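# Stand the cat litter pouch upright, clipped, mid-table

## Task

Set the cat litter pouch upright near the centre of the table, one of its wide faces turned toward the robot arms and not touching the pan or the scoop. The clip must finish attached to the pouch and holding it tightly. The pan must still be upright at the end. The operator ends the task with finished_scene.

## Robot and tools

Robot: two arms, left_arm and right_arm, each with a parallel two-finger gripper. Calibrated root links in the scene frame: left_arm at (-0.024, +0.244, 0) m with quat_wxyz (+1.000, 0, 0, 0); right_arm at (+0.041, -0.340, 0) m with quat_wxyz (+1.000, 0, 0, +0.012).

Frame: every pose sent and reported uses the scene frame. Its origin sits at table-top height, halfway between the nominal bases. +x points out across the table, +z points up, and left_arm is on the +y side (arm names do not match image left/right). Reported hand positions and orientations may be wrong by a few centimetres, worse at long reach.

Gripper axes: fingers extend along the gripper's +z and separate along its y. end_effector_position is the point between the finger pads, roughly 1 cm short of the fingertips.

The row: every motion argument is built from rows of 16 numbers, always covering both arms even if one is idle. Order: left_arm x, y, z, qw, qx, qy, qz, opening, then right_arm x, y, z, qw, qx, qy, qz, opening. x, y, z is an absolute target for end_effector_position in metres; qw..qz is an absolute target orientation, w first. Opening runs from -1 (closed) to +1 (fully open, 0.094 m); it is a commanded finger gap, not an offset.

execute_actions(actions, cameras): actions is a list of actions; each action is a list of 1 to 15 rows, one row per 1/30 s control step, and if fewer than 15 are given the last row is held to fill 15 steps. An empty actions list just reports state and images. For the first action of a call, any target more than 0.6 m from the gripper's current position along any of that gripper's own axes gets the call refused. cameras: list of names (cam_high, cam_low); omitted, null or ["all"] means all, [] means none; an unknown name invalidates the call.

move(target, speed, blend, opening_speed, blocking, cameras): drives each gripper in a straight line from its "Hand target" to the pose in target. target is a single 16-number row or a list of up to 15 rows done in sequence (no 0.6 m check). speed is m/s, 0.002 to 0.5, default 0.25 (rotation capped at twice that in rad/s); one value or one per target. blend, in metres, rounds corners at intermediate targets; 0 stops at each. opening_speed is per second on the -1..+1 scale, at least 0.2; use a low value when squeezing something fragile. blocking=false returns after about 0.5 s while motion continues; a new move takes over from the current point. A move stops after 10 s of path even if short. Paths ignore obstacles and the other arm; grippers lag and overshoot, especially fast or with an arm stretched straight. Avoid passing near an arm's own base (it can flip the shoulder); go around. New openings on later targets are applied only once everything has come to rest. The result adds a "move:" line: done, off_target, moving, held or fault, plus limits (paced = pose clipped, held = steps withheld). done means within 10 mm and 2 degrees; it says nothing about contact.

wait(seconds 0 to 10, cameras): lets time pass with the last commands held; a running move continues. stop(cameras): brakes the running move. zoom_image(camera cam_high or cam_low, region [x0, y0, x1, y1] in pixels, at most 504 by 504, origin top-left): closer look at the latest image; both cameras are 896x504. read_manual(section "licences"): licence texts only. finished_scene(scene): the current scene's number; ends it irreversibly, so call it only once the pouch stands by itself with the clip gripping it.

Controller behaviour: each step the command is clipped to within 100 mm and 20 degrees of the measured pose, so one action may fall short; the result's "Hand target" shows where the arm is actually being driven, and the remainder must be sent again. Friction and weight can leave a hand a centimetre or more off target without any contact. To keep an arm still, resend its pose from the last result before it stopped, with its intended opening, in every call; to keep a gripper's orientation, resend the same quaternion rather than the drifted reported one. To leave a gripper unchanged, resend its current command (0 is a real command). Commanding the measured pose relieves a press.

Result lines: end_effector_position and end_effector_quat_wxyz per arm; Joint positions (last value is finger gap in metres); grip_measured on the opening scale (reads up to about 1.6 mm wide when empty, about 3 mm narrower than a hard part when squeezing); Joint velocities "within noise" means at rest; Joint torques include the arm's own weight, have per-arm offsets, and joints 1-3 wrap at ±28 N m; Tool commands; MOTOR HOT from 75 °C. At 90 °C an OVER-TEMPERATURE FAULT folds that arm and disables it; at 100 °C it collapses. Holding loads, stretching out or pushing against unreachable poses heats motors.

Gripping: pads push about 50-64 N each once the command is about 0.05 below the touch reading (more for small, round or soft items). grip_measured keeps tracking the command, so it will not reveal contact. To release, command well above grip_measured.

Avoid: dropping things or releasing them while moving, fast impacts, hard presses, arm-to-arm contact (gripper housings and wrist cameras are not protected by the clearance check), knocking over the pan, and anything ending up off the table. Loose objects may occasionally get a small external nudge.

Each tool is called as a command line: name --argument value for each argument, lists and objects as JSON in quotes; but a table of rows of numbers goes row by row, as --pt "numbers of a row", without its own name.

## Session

execute_actions --actions '[]'

Scene clock: 0.00 s.
left_arm: end_effector_position=(+0.3753, +0.2803, +0.1187) grip_measured=+1.000 end_effector_quat_wxyz=(+0.608, -0.085, +0.784, +0.097) | right_arm: end_effector_position=(+0.4303, -0.3612, +0.1128) grip_measured=+1.000 end_effector_quat_wxyz=(+0.600, +0.083, +0.792, -0.075)
Joint positions: left_arm=[-0.044 1.55 0.377 0.916 -0.3 -0.028 0.094] | right_arm=[0.05 1.509 0.343 0.881 0.291 0.063 0.094]
Joint velocities: within noise
Joint torques (N m): no reading
Motor temperatures (°C): left_arm=[28 30 33 30 28 30 28] | right_arm=[27 32 31 27 26 27 28]
Heat: left arm: 33 °C; right arm: 32 °C.
Hand target: left_arm +0.3767, +0.2804, +0.1227; +0.611, -0.086, +0.781, +0.096 | right_arm +0.4308, -0.3615, +0.1141; +0.600, +0.083, +0.792, -0.076
Tool commands: left_gripper/opening=+1.0 right_gripper/opening=+1.0

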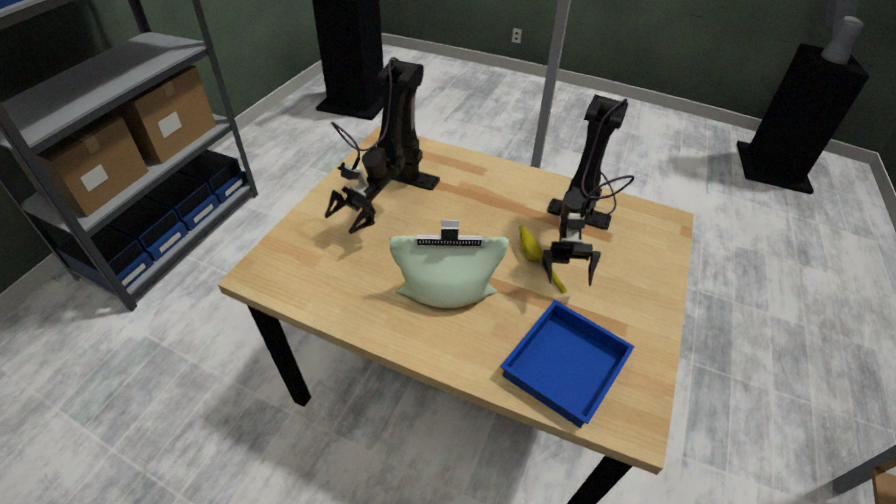

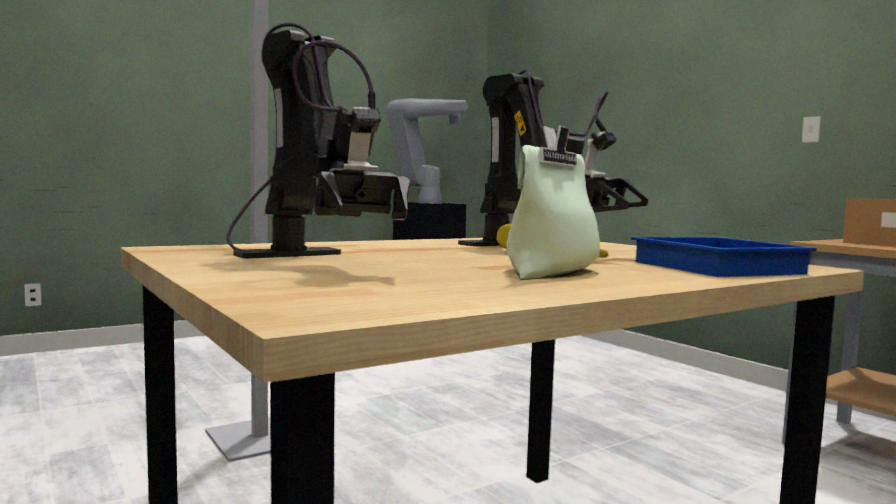

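zoom_image --camera "cam_high" --region '[360, 190, 600, 330]'

zoom_image --camera "cam_low" --region '[450, 90, 690, 300]'

Scaled by 2.100.

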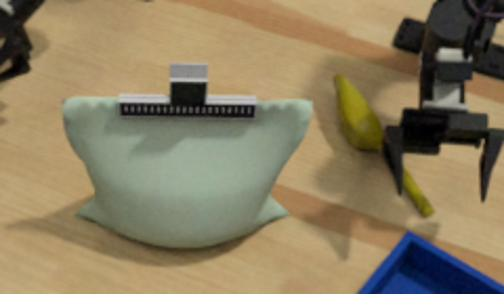

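Scaled by 2.100.

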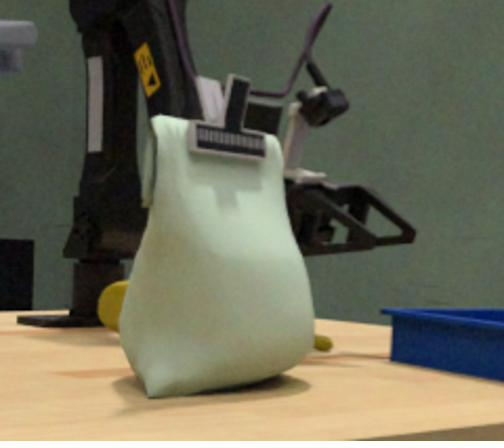

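move --pt "0.38 0.235 0.24 0.4245 -0.4523 0.7841 -0.0248 -0.1 0.455 -0.29 0.24 0.4748 -0.4245 0.7607 -0.1242 -0.1" --pt "0.416 0.107 0.28 0.1633 -0.7368 0.6405 -0.1420 -0.1 0.519 -0.1036 0.285 0.2183 -0.8146 0.5190 -0.1391 -0.1" --speed 0.4 --blend 0.03

zoom_image --camera "cam_high" --region '[360, 150, 600, 310]'

zoom_image --camera "cam_low" --region '[450, 60, 690, 300]'

Scene clock: 8.73 s.
left_arm: end_effector_position=(+0.4159, +0.1084, +0.2840) grip_measured=-0.099 end_effector_quat_wxyz=(-0.175, +0.731, -0.636, +0.172) | right_arm: end_effector_position=(+0.5185, -0.1051, +0.2925) grip_measured=-0.098 end_effector_quat_wxyz=(-0.274, +0.798, -0.508, +0.174)
Joint positions: left_arm=[-0.384 2.116 2.562 -1.565 -0.214 -2.044 0.042] | right_arm=[0.435 2.313 2.841 -1.438 0.013 -1.552 0.042]
Joint velocities: within noise
Joint torques (N m): left_arm=[-0.08 -7.72 7.58 1.04 -0.17 0.06] | right_arm=[-0.03 -9.52 7.3 1.12 -0.05 0.02]
Motor temperatures (°C): left_arm=[28 31 34 31 28 30 28] | right_arm=[27 33 33 30 26 27 28]
Heat: left arm: 34 °C; right arm: 33 °C.
Hand target: left_arm +0.4157, +0.1072, +0.2796; -0.173, +0.732, -0.639, +0.163 | right_arm +0.5185, -0.1039, +0.2845; -0.265, +0.801, -0.510, +0.168
Off the commanded pose: left_arm 0.004 m, 4 deg | right_arm 0.008 m, 8 deg.
elbow stopped short (right arm): the move would have taken joint 3 (elbow) straighter than the controller allows.
joint sent to its limit (left arm) — joint 4 (wrist pitch), lower limit. The joint targets are off in orientation, not in position.
move: off_target (left_arm, right_arm)

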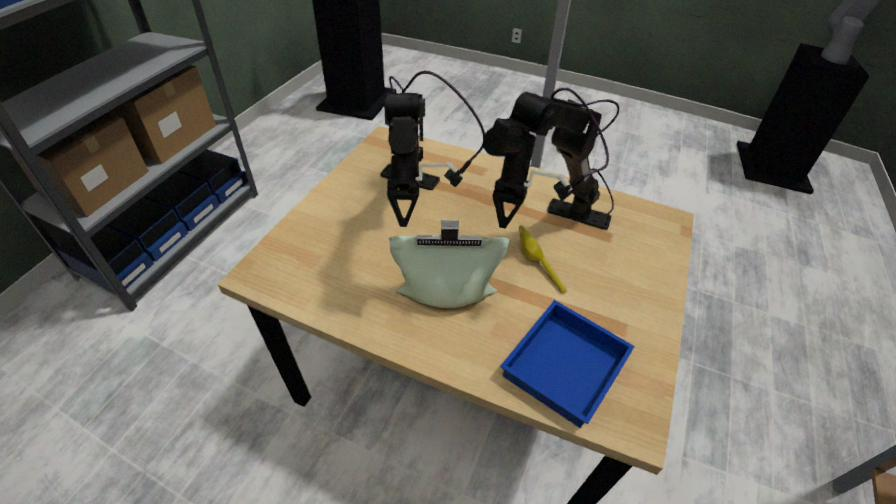

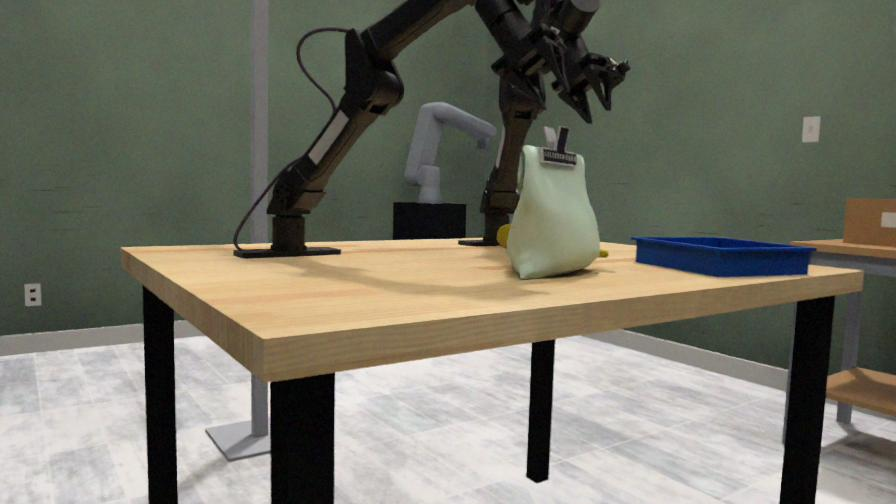

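Scaled by 2.100.

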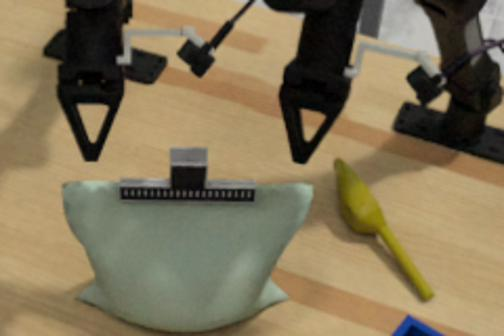

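Scaled by 2.100.

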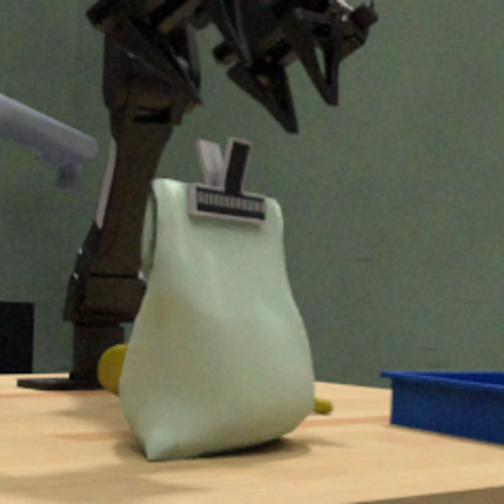

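zoom_image --camera "cam_low" --region '[490, 70, 630, 190]'

zoom_image --camera "cam_high" --region '[380, 180, 520, 300]'

Scaled by 3.600.

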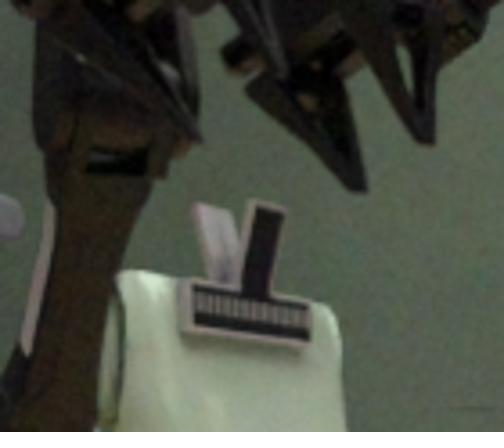

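Scaled by 3.600.

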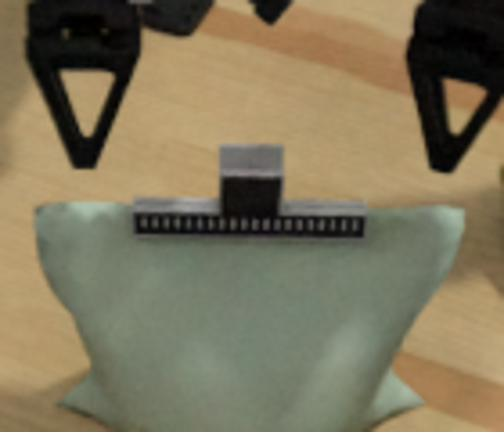

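move --target '[0.3884, 0.0851, 0.245, 0.1953, -0.7290, 0.6337, -0.1698, 0.1, 0.4855, -0.1276, 0.252, 0.2183, -0.8146, 0.5190, -0.1391, 0.1]' --speed 0.12

zoom_image --camera "cam_high" --region '[380, 180, 520, 300]'

zoom_image --camera "cam_low" --region '[490, 70, 630, 190]'

Scene clock: 13.00 s.
left_arm: end_effector_position=(+0.3919, +0.0799, +0.2357) grip_measured=+0.099 end_effector_quat_wxyz=(-0.183, +0.723, -0.646, +0.165) | right_arm: end_effector_position=(+0.4885, -0.1241, +0.2467) grip_measured=+0.097 end_effector_quat_wxyz=(-0.212, +0.817, -0.518, +0.140)
Joint positions: left_arm=[-0.485 1.915 2.036 -1.268 -0.271 -2.11 0.052] | right_arm=[0.428 2.086 2.318 -1.288 0.014 -1.563 0.052]
Joint velocities: within noise
Joint torques (N m): left_arm=[0.12 -11.11 5.39 1.15 -0.4 0.01] | right_arm=[-0.92 -12.31 4.72 1.14 -0.12 -0.04]
Motor temperatures (°C): left_arm=[28 32 35 31 28 30 28] | right_arm=[27 35 33 30 26 27 28]
Heat: left arm: 35 °C; right arm: 35 °C.
Hand target: left_arm +0.3886, +0.0852, +0.2449; -0.194, +0.723, -0.641, +0.171 | right_arm +0.4855, -0.1276, +0.2520; -0.218, +0.815, -0.519, +0.139
Off the commanded pose: left_arm 0.011 m, 2 deg | right_arm 0.007 m, 1 deg.
joint sent to its limit (left arm) — joint 6 (wrist roll), lower limit. The joint targets still meet the commanded pose.
move: off_target (left_arm)

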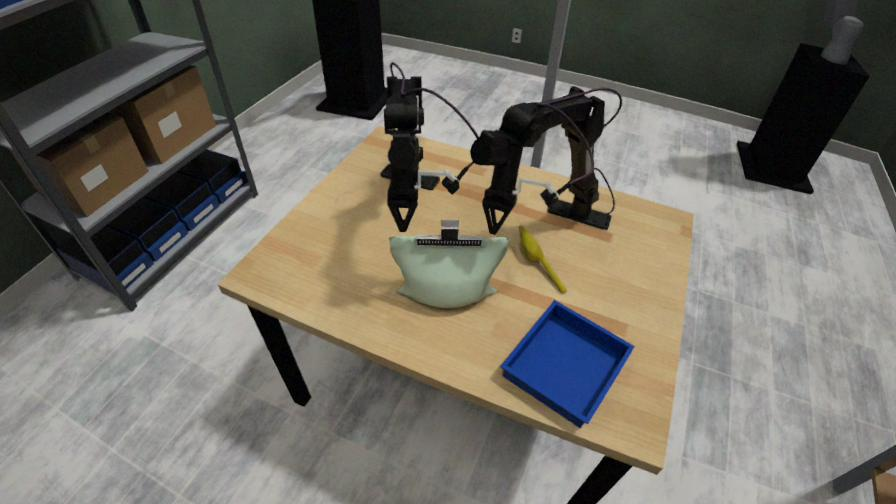

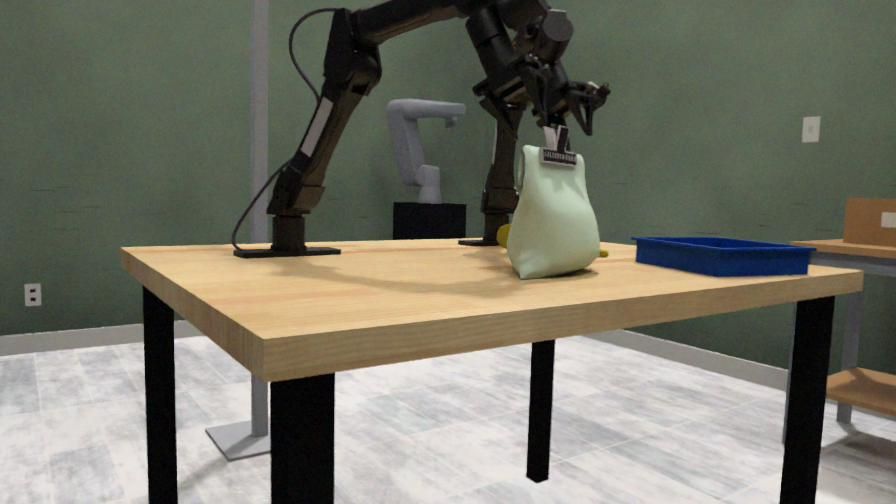

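Scaled by 3.600.

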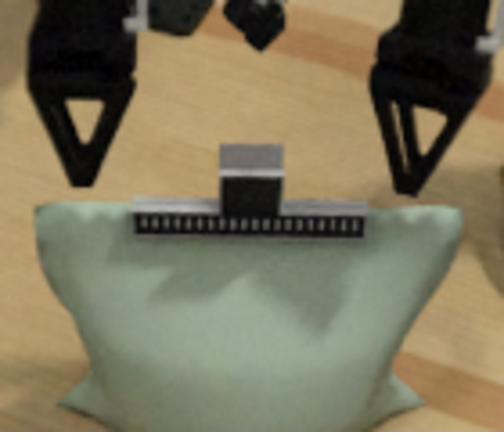

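Scaled by 3.600.

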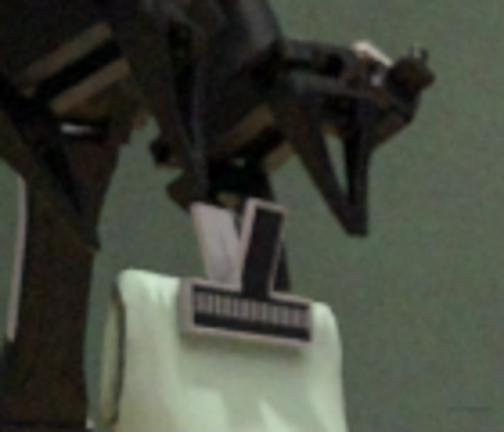

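move --pt "0.3775 0.091 0.199 0.1893 -0.7065 0.6587 -0.1765 0.1 0.4845 -0.1276 0.205 0.2183 -0.8146 0.5190 -0.1391 0.1" --pt "0.3775 0.091 0.199 0.1893 -0.7065 0.6587 -0.1765 -1 0.4845 -0.1276 0.205 0.2183 -0.8146 0.5190 -0.1391 -1" --speed 0.08 --opening_speed 0.8

zoom_image --camera "cam_high" --region '[380, 180, 520, 300]'

zoom_image --camera "cam_low" --region '[490, 70, 630, 190]'

Scene clock: 16.57 s.
left_arm: end_effector_position=(+0.3822, +0.0842, +0.1902) grip_measured=-0.987 end_effector_quat_wxyz=(-0.184, +0.708, -0.660, +0.173) | right_arm: end_effector_position=(+0.4894, -0.1237, +0.1983) grip_measured=-0.982 end_effector_quat_wxyz=(-0.213, +0.817, -0.518, +0.140)
Joint positions: left_arm=[-0.481 1.797 1.689 -1.016 -0.256 -2.063 0.001] | right_arm=[0.428 1.998 1.98 -1.037 0.014 -1.563 0.001]
Joint velocities: within noise
Joint torques (N m): left_arm=[0.58 -10.56 6.05 1.08 -0.2 0.1] | right_arm=[-0.7 -12.56 5.29 1.07 -0.11 -0.02]
Motor temperatures (°C): left_arm=[28 33 35 31 28 30 28] | right_arm=[27 36 33 31 26 27 28]
Heat: left arm: 35 °C; right arm: 36 °C.
Hand target: left_arm +0.3776, +0.0909, +0.1988; -0.189, +0.707, -0.659, +0.176 | right_arm +0.4846, -0.1275, +0.2049; -0.218, +0.815, -0.519, +0.139
Off the commanded pose: left_arm 0.012 m, 1 deg | right_arm 0.009 m, 1 deg.
move: off_target (left_arm); target 2's new opening was sent with left_arm's hand 0.011 m and 1 deg from that target

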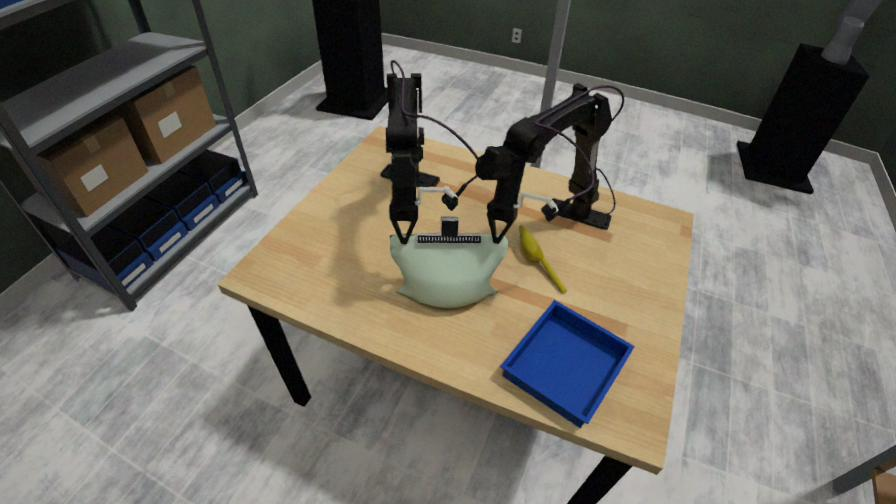

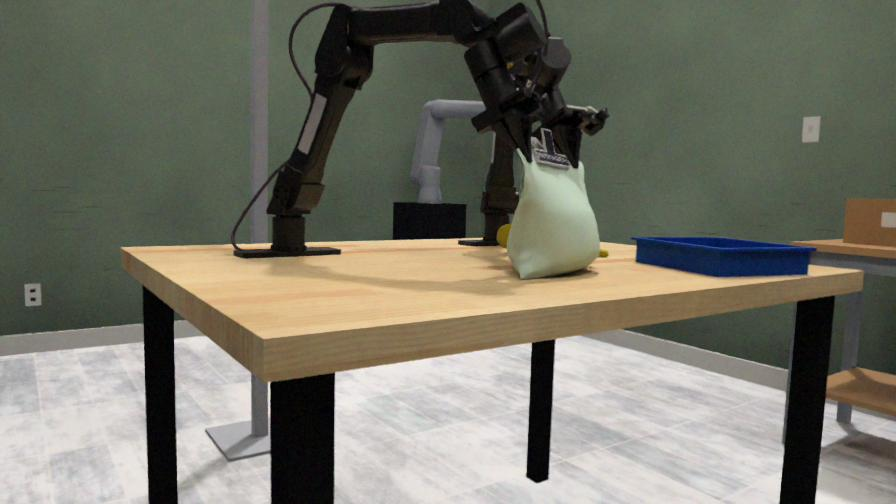

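Scaled by 3.600.

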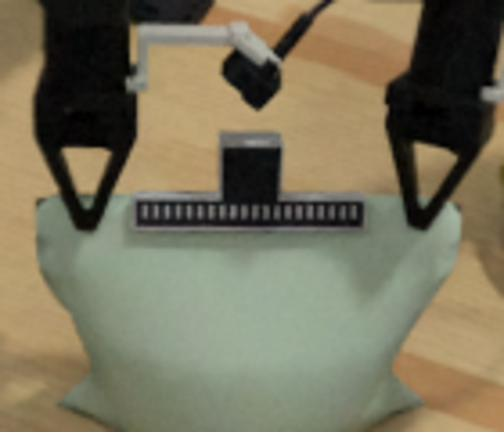

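Scaled by 3.600.

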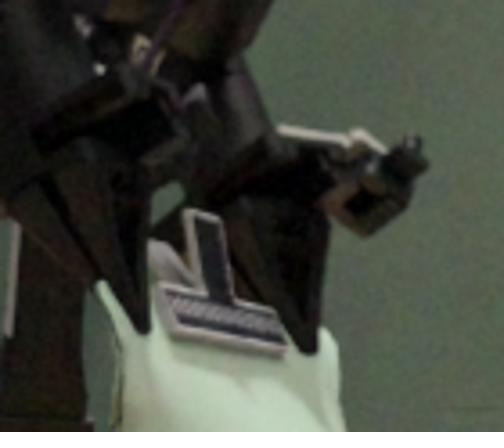

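move --pt "0.377 0.091 0.246 0.1893 -0.7065 0.6587 -0.1765 -1 0.483 -0.128 0.252 0.2183 -0.8146 0.5190 -0.1391 -1" --pt "0.306 0.086 0.248 0.1184 -0.6716 0.7203 -0.1270 -1 0.311 -0.152 0.254 0.1228 -0.6964 0.6964 -0.1228 -1" --speed 0.11 --blend 0.012

zoom_image --camera "cam_high" --region '[360, 120, 600, 300]'

zoom_image --camera "cam_low" --region '[400, 60, 640, 300]'

Scene clock: 20.80 s.
left_arm: end_effector_position=(+0.3057, +0.0788, +0.2243) grip_measured=-0.987 end_effector_quat_wxyz=(-0.087, +0.678, -0.722, +0.105) | right_arm: end_effector_position=(+0.3096, -0.1481, +0.2329) grip_measured=-0.982 end_effector_quat_wxyz=(-0.085, +0.705, -0.697, +0.103)
Joint positions: left_arm=[-0.518 1.759 1.867 -1.426 -0.105 -2.013 0.001] | right_arm=[0.697 1.678 1.815 -1.52 0.194 -0.881 0.001]
Joint velocities: within noise
Joint torques (N m): left_arm=[-0.34 -10.96 8.14 0.8 -0.6 0.17] | right_arm=[0.31 -11.07 6.16 0.68 0.46 0.08]
Motor temperatures (°C): left_arm=[28 34 36 31 28 30 28] | right_arm=[27 38 34 31 26 27 28]
Heat: left arm: 36 °C; right arm: 38 °C.
Hand target: left_arm +0.3056, +0.0861, +0.2475; -0.118, +0.672, -0.720, +0.127 | right_arm +0.3105, -0.1523, +0.2536; -0.122, +0.696, -0.697, +0.122
Off the commanded pose: left_arm 0.025 m, 4 deg | right_arm 0.021 m, 5 deg.
move: off_target (left_arm, right_arm)

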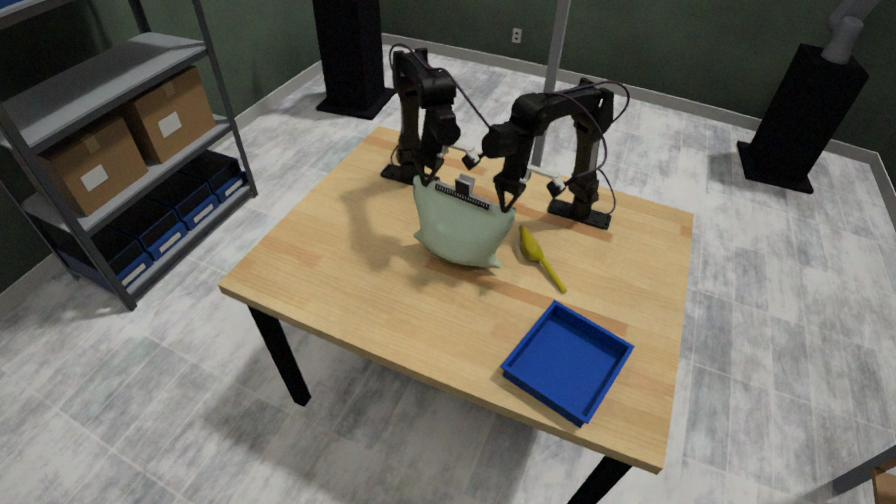

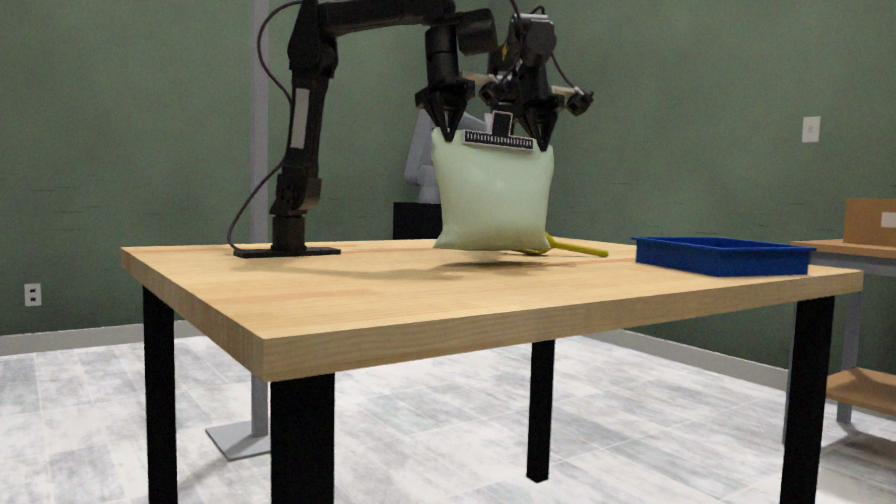

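Scaled by 2.100.

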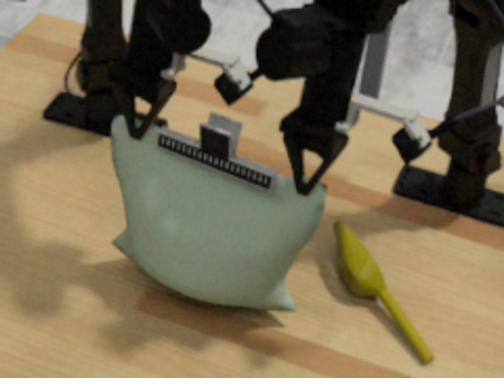

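Scaled by 2.100.

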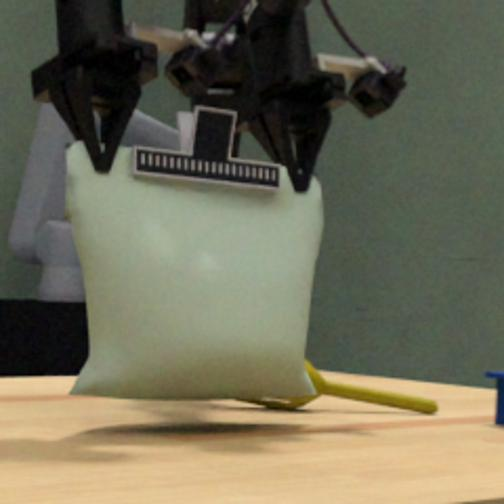

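move --pt "0.287 0.100 0.236 0.1184 -0.6716 0.7203 -0.1270 -1 0.306 -0.138 0.242 0.1228 -0.6964 0.6964 -0.1228 -1" --pt "0.287 0.100 0.204 0.0890 -0.6761 0.7251 -0.0954 -1 0.306 -0.138 0.211 0.0923 -0.7010 0.7010 -0.0923 -1" --speed 0.07 --blend 0.01

zoom_image --camera "cam_high" --region '[360, 120, 600, 300]'

zoom_image --camera "cam_low" --region '[400, 60, 640, 300]'

Scene clock: 22.53 s.
left_arm: end_effector_position=(+0.2827, +0.0931, +0.1998) grip_measured=-0.987 end_effector_quat_wxyz=(-0.070, +0.677, -0.726, +0.092) | right_arm: end_effector_position=(+0.3009, -0.1348, +0.2032) grip_measured=-0.982 end_effector_quat_wxyz=(-0.074, +0.706, -0.700, +0.082)
Joint positions: left_arm=[-0.499 1.656 1.657 -1.351 -0.075 -1.992 0.001] | right_arm=[0.726 1.678 1.7 -1.437 0.158 -0.842 0.001]
Joint velocities: within noise
Joint torques (N m): left_arm=[0.51 -7.09 6.23 0.87 -0.44 0.14] | right_arm=[-0.84 -8.68 5.85 0.62 0.26 -0.08]
Motor temperatures (°C): left_arm=[28 34 36 31 28 30 28] | right_arm=[27 38 34 30 26 27 28]
Heat: left arm: 36 °C; right arm: 38 °C.
Hand target: left_arm +0.2869, +0.0999, +0.2041; -0.089, +0.676, -0.725, +0.095 | right_arm +0.3058, -0.1380, +0.2110; -0.092, +0.701, -0.701, +0.092
Off the commanded pose: left_arm 0.009 m, 2 deg | right_arm 0.010 m, 2 deg.
move: done

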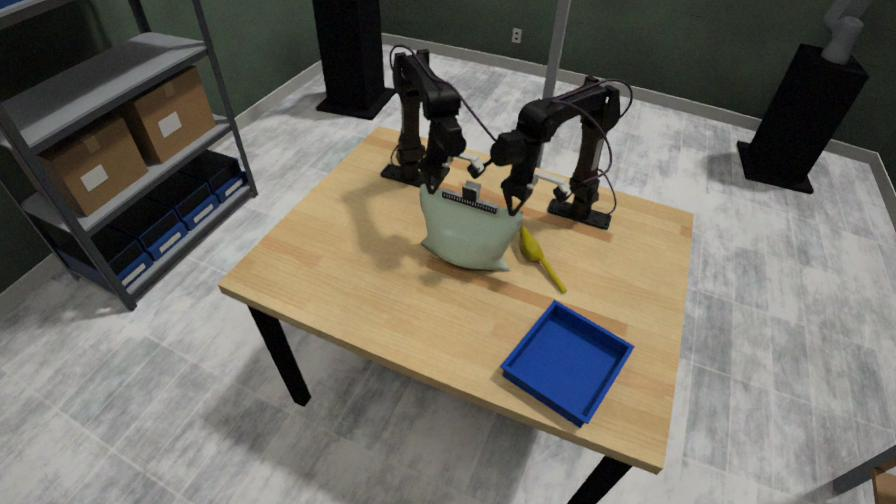

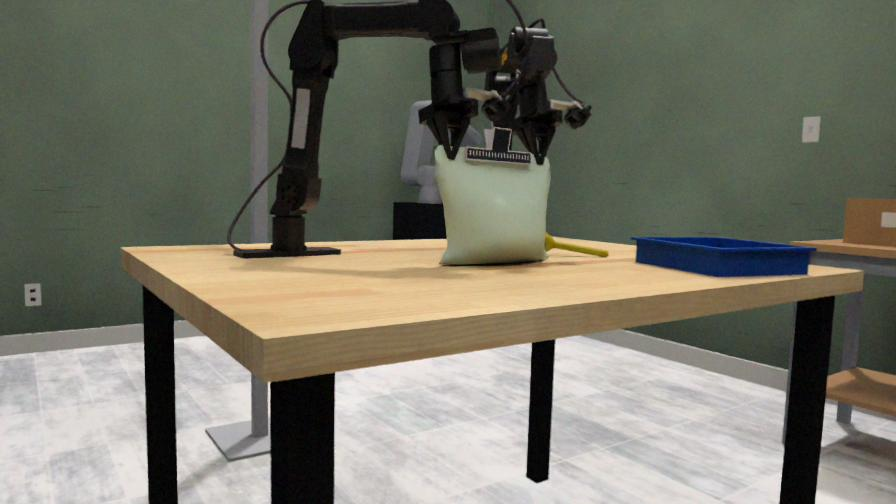

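Scaled by 2.100.

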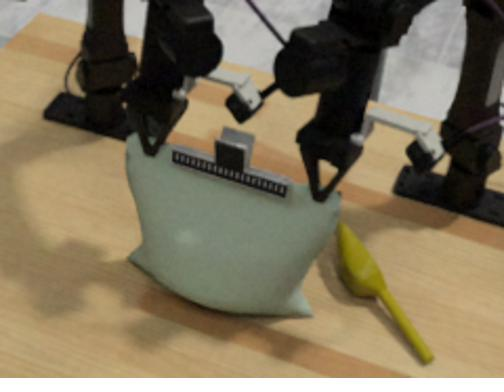

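Scaled by 2.100.

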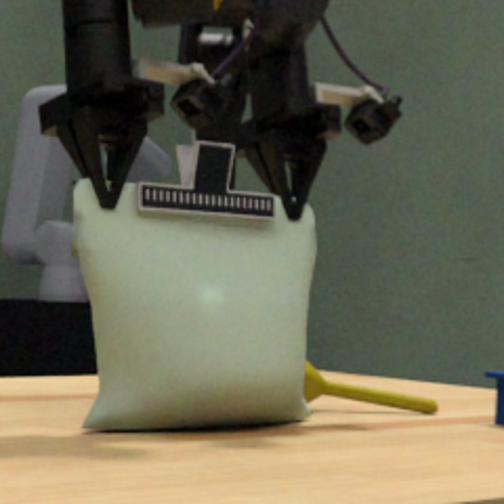

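move --target '[0.304, 0.100, 0.193, 0.0890, -0.6761, 0.7251, -0.0954, -1, 0.323, -0.138, 0.199, 0.0923, -0.7010, 0.7010, -0.0923, -1]' --speed 0.06

zoom_image --camera "cam_high" --region '[360, 120, 600, 300]'

zoom_image --camera "cam_low" --region '[400, 60, 640, 300]'

Scene clock: 23.87 s.
left_arm: end_effector_position=(+0.2979, +0.0935, +0.1960) grip_measured=-0.987 end_effector_quat_wxyz=(-0.075, +0.676, -0.726, +0.105) | right_arm: end_effector_position=(+0.3164, -0.1351, +0.2001) grip_measured=-0.982 end_effector_quat_wxyz=(-0.088, +0.705, -0.699, +0.083)
Joint positions: left_arm=[-0.475 1.676 1.657 -1.301 -0.07 -1.966 0.001] | right_arm=[0.69 1.689 1.694 -1.386 0.151 -0.879 0.001]
Joint velocities: within noise
Joint torques (N m): left_arm=[0.7 -5.48 7.17 0.91 -0.42 0.12] | right_arm=[-1.16 -6.8 5.48 0.67 0.31 -0.06]
Motor temperatures (°C): left_arm=[28 34 36 31 28 30 28] | right_arm=[27 38 34 30 26 27 28]
Heat: left arm: 36 °C; right arm: 38 °C.
Hand target: left_arm +0.3038, +0.1000, +0.1932; -0.089, +0.676, -0.725, +0.096 | right_arm +0.3229, -0.1381, +0.1990; -0.092, +0.701, -0.701, +0.092
Off the commanded pose: left_arm 0.009 m, 2 deg | right_arm 0.007 m, 1 deg.
move: done

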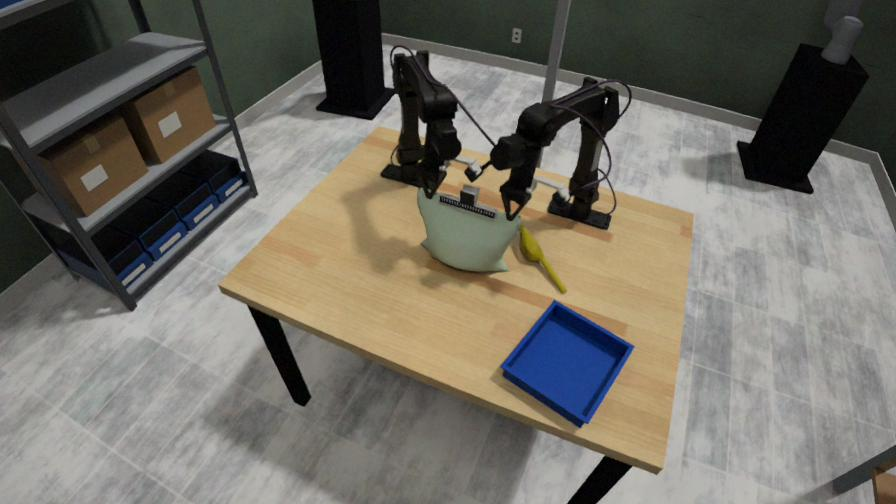

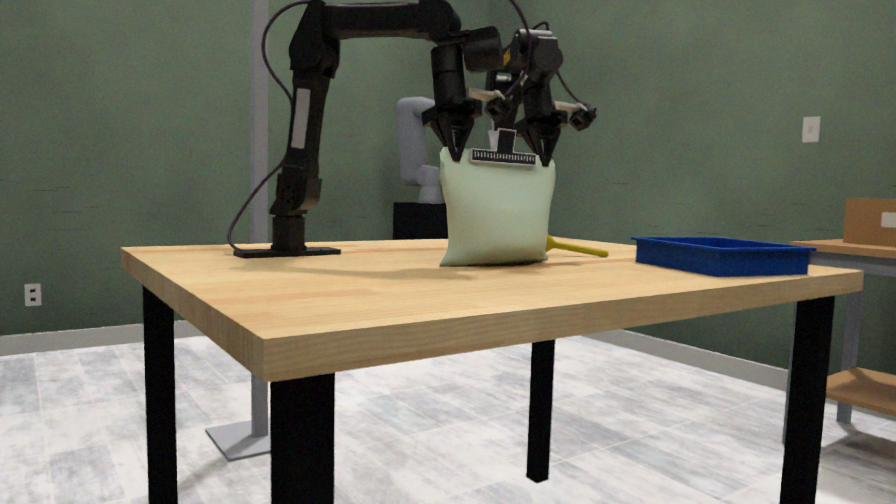

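Scaled by 2.100.

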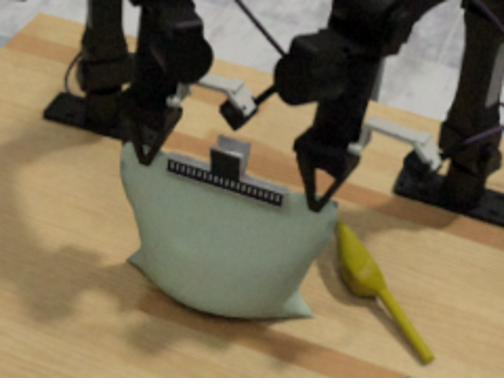

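Scaled by 2.100.

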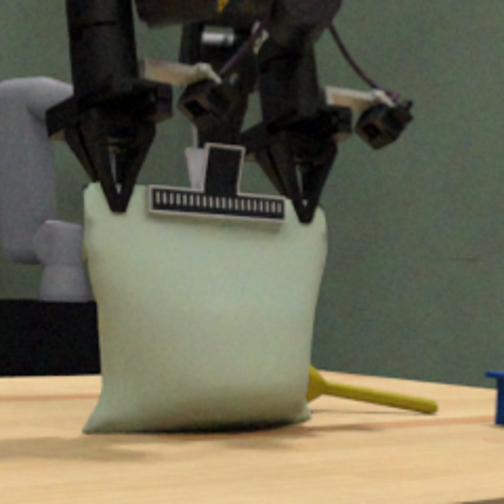

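move --pt "0.303 0.096 0.185 0.0890 -0.6761 0.7251 -0.0954 -1 0.322 -0.136 0.194 0.0923 -0.7010 0.7010 -0.0923 -1" --pt "0.303 0.096 0.185 0.0890 -0.6761 0.7251 -0.0954 0.1 0.322 -0.136 0.194 0.0923 -0.7010 0.7010 -0.0923 0.1" --speed 0.04 --opening_speed 0.7

zoom_image --camera "cam_high" --region '[360, 120, 600, 300]'

zoom_image --camera "cam_low" --region '[400, 60, 640, 300]'

Scene clock: 26.73 s.
left_arm: end_effector_position=(+0.3037, +0.0940, +0.1943) grip_measured=+0.099 end_effector_quat_wxyz=(-0.086, +0.676, -0.723, +0.111) | right_arm: end_effector_position=(+0.3214, -0.1348, +0.1978) grip_measured=+0.097 end_effector_quat_wxyz=(-0.094, +0.703, -0.699, +0.091)
Joint positions: left_arm=[-0.475 1.676 1.644 -1.271 -0.087 -1.967 0.052] | right_arm=[0.69 1.689 1.68 -1.358 0.168 -0.88 0.052]
Joint velocities: within noise
Joint torques (N m): left_arm=[-0.28 -5.57 5.27 0.92 -0.26 0.02] | right_arm=[-0.54 -7.05 5.04 0.64 0.05 0.06]
Motor temperatures (°C): left_arm=[28 34 36 31 28 30 28] | right_arm=[27 37 34 30 26 27 28]
Heat: left arm: 36 °C; right arm: 37 °C.
Hand target: left_arm +0.3028, +0.0961, +0.1852; -0.089, +0.676, -0.725, +0.095 | right_arm +0.3220, -0.1360, +0.1941; -0.092, +0.701, -0.701, +0.092
Off the commanded pose: left_arm 0.009 m, 2 deg | right_arm 0.004 m, 0 deg.
move: done

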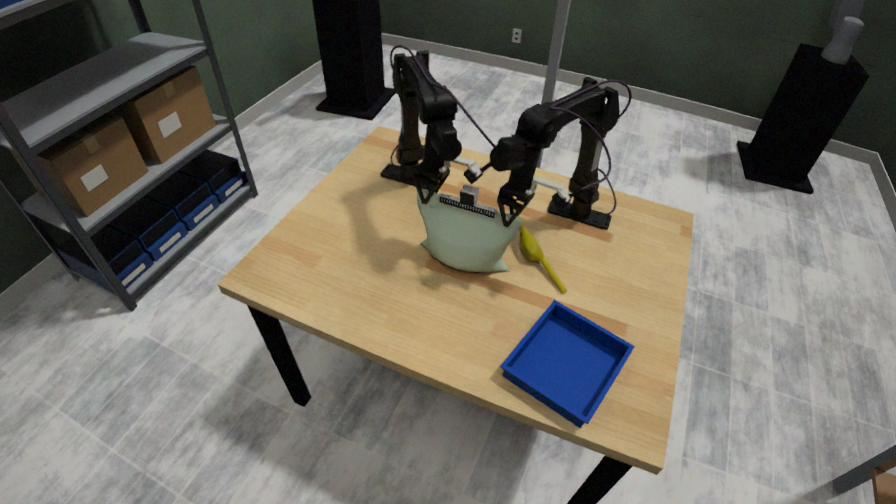

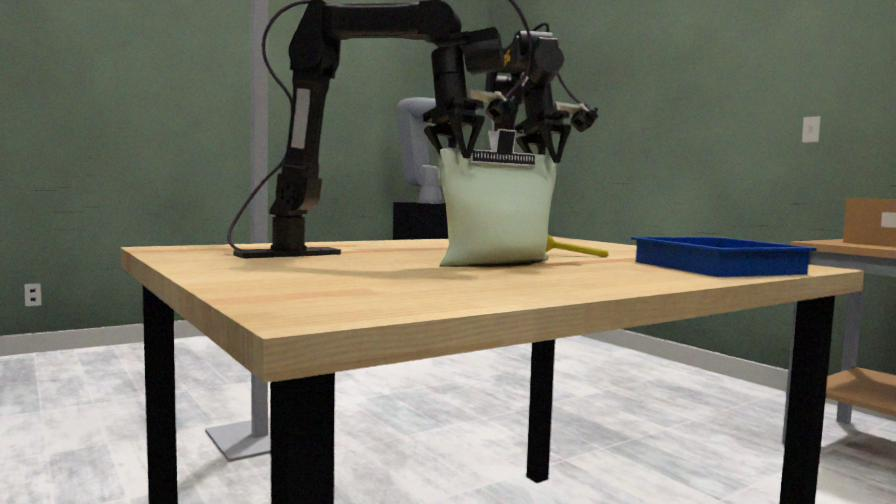

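Scaled by 2.100.

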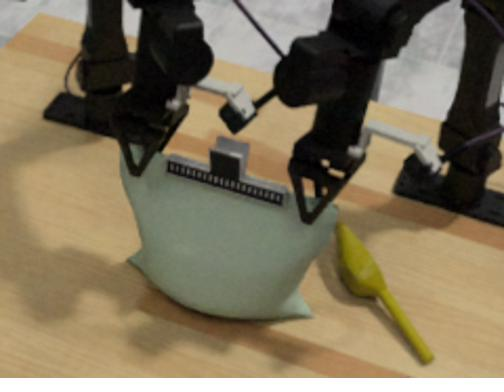

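Scaled by 2.100.

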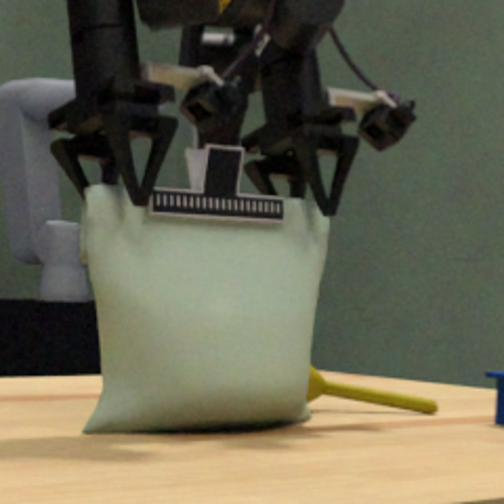

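move --pt "0.3045 0.0955 0.228 0.0890 -0.6761 0.7251 -0.0954 0.1 0.322 -0.136 0.231 0.0923 -0.7010 0.7010 -0.0923 0.1" --pt "0.302 0.0955 0.264 0.1184 -0.6716 0.7203 -0.1270 0.1 0.320 -0.136 0.267 0.1228 -0.6964 0.6964 -0.1228 0.1" --speed 0.1 --blend 0.005

zoom_image --camera "cam_high" --region '[360, 120, 600, 300]'

zoom_image --camera "cam_low" --region '[400, 60, 640, 300]'

Scene clock: 28.47 s.
left_arm: end_effector_position=(+0.3037, +0.0935, +0.2566) grip_measured=+0.099 end_effector_quat_wxyz=(-0.110, +0.672, -0.721, +0.126) | right_arm: end_effector_position=(+0.3209, -0.1375, +0.2611) grip_measured=+0.097 end_effector_quat_wxyz=(-0.122, +0.699, -0.694, +0.122)
Joint positions: left_arm=[-0.496 1.715 1.934 -1.477 -0.126 -1.977 0.052] | right_arm=[0.717 1.709 1.948 -1.548 0.231 -0.866 0.052]
Joint velocities: within noise
Joint torques (N m): left_arm=[-0.54 -6.89 8.24 0.77 -0.32 -0.01] | right_arm=[0.55 -6.68 7.68 0.53 0.13 0.08]
Motor temperatures (°C): left_arm=[28 34 36 31 28 30 28] | right_arm=[27 37 34 30 26 27 28]
Heat: left arm: 36 °C; right arm: 37 °C.
Hand target: left_arm +0.3019, +0.0955, +0.2639; -0.118, +0.671, -0.720, +0.127 | right_arm +0.3200, -0.1361, +0.2668; -0.128, +0.696, -0.695, +0.123
Off the commanded pose: left_arm 0.008 m, 1 deg | right_arm 0.006 m, 0 deg.
joint sent to its limit (right arm) — joint 4 (wrist pitch), lower limit. The joint targets still meet the commanded pose.
move: done

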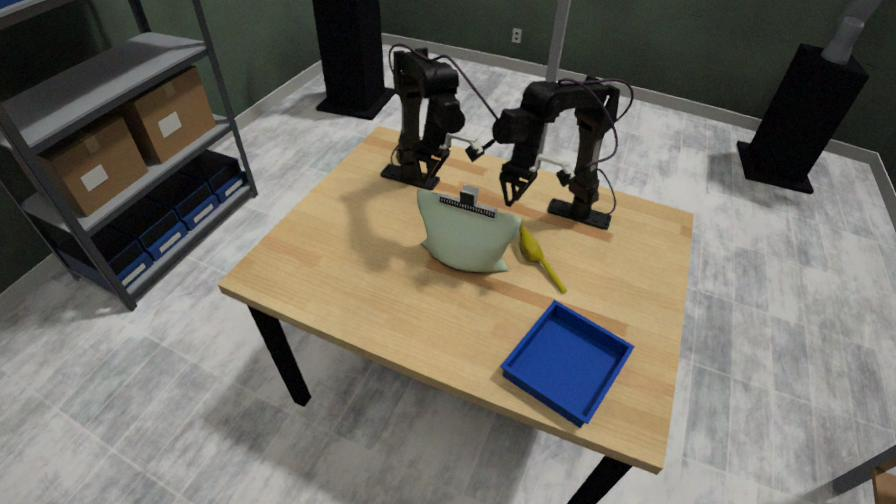

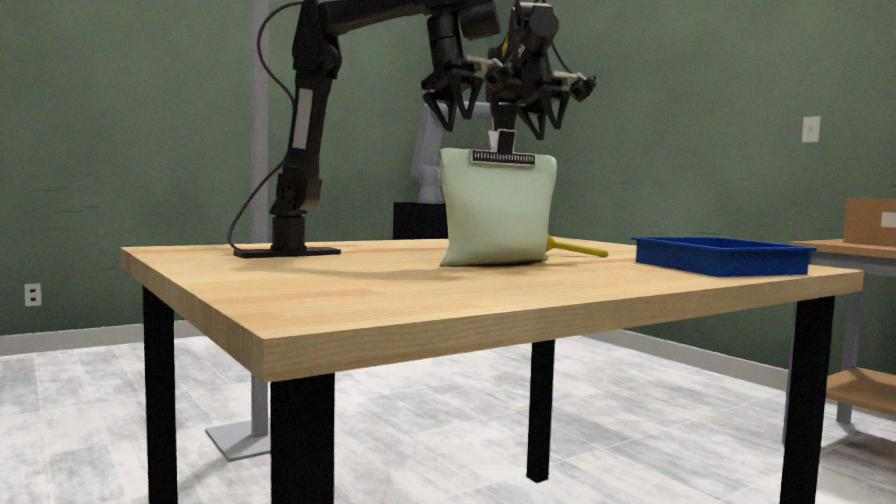

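Scaled by 2.100.

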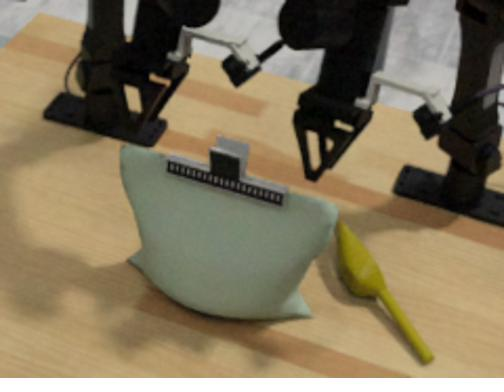

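Scaled by 2.100.

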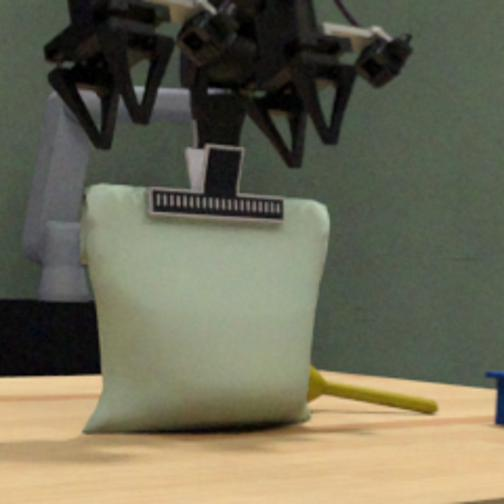

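finished_scene --scene 3 --done true

The scene is finished: the task was done.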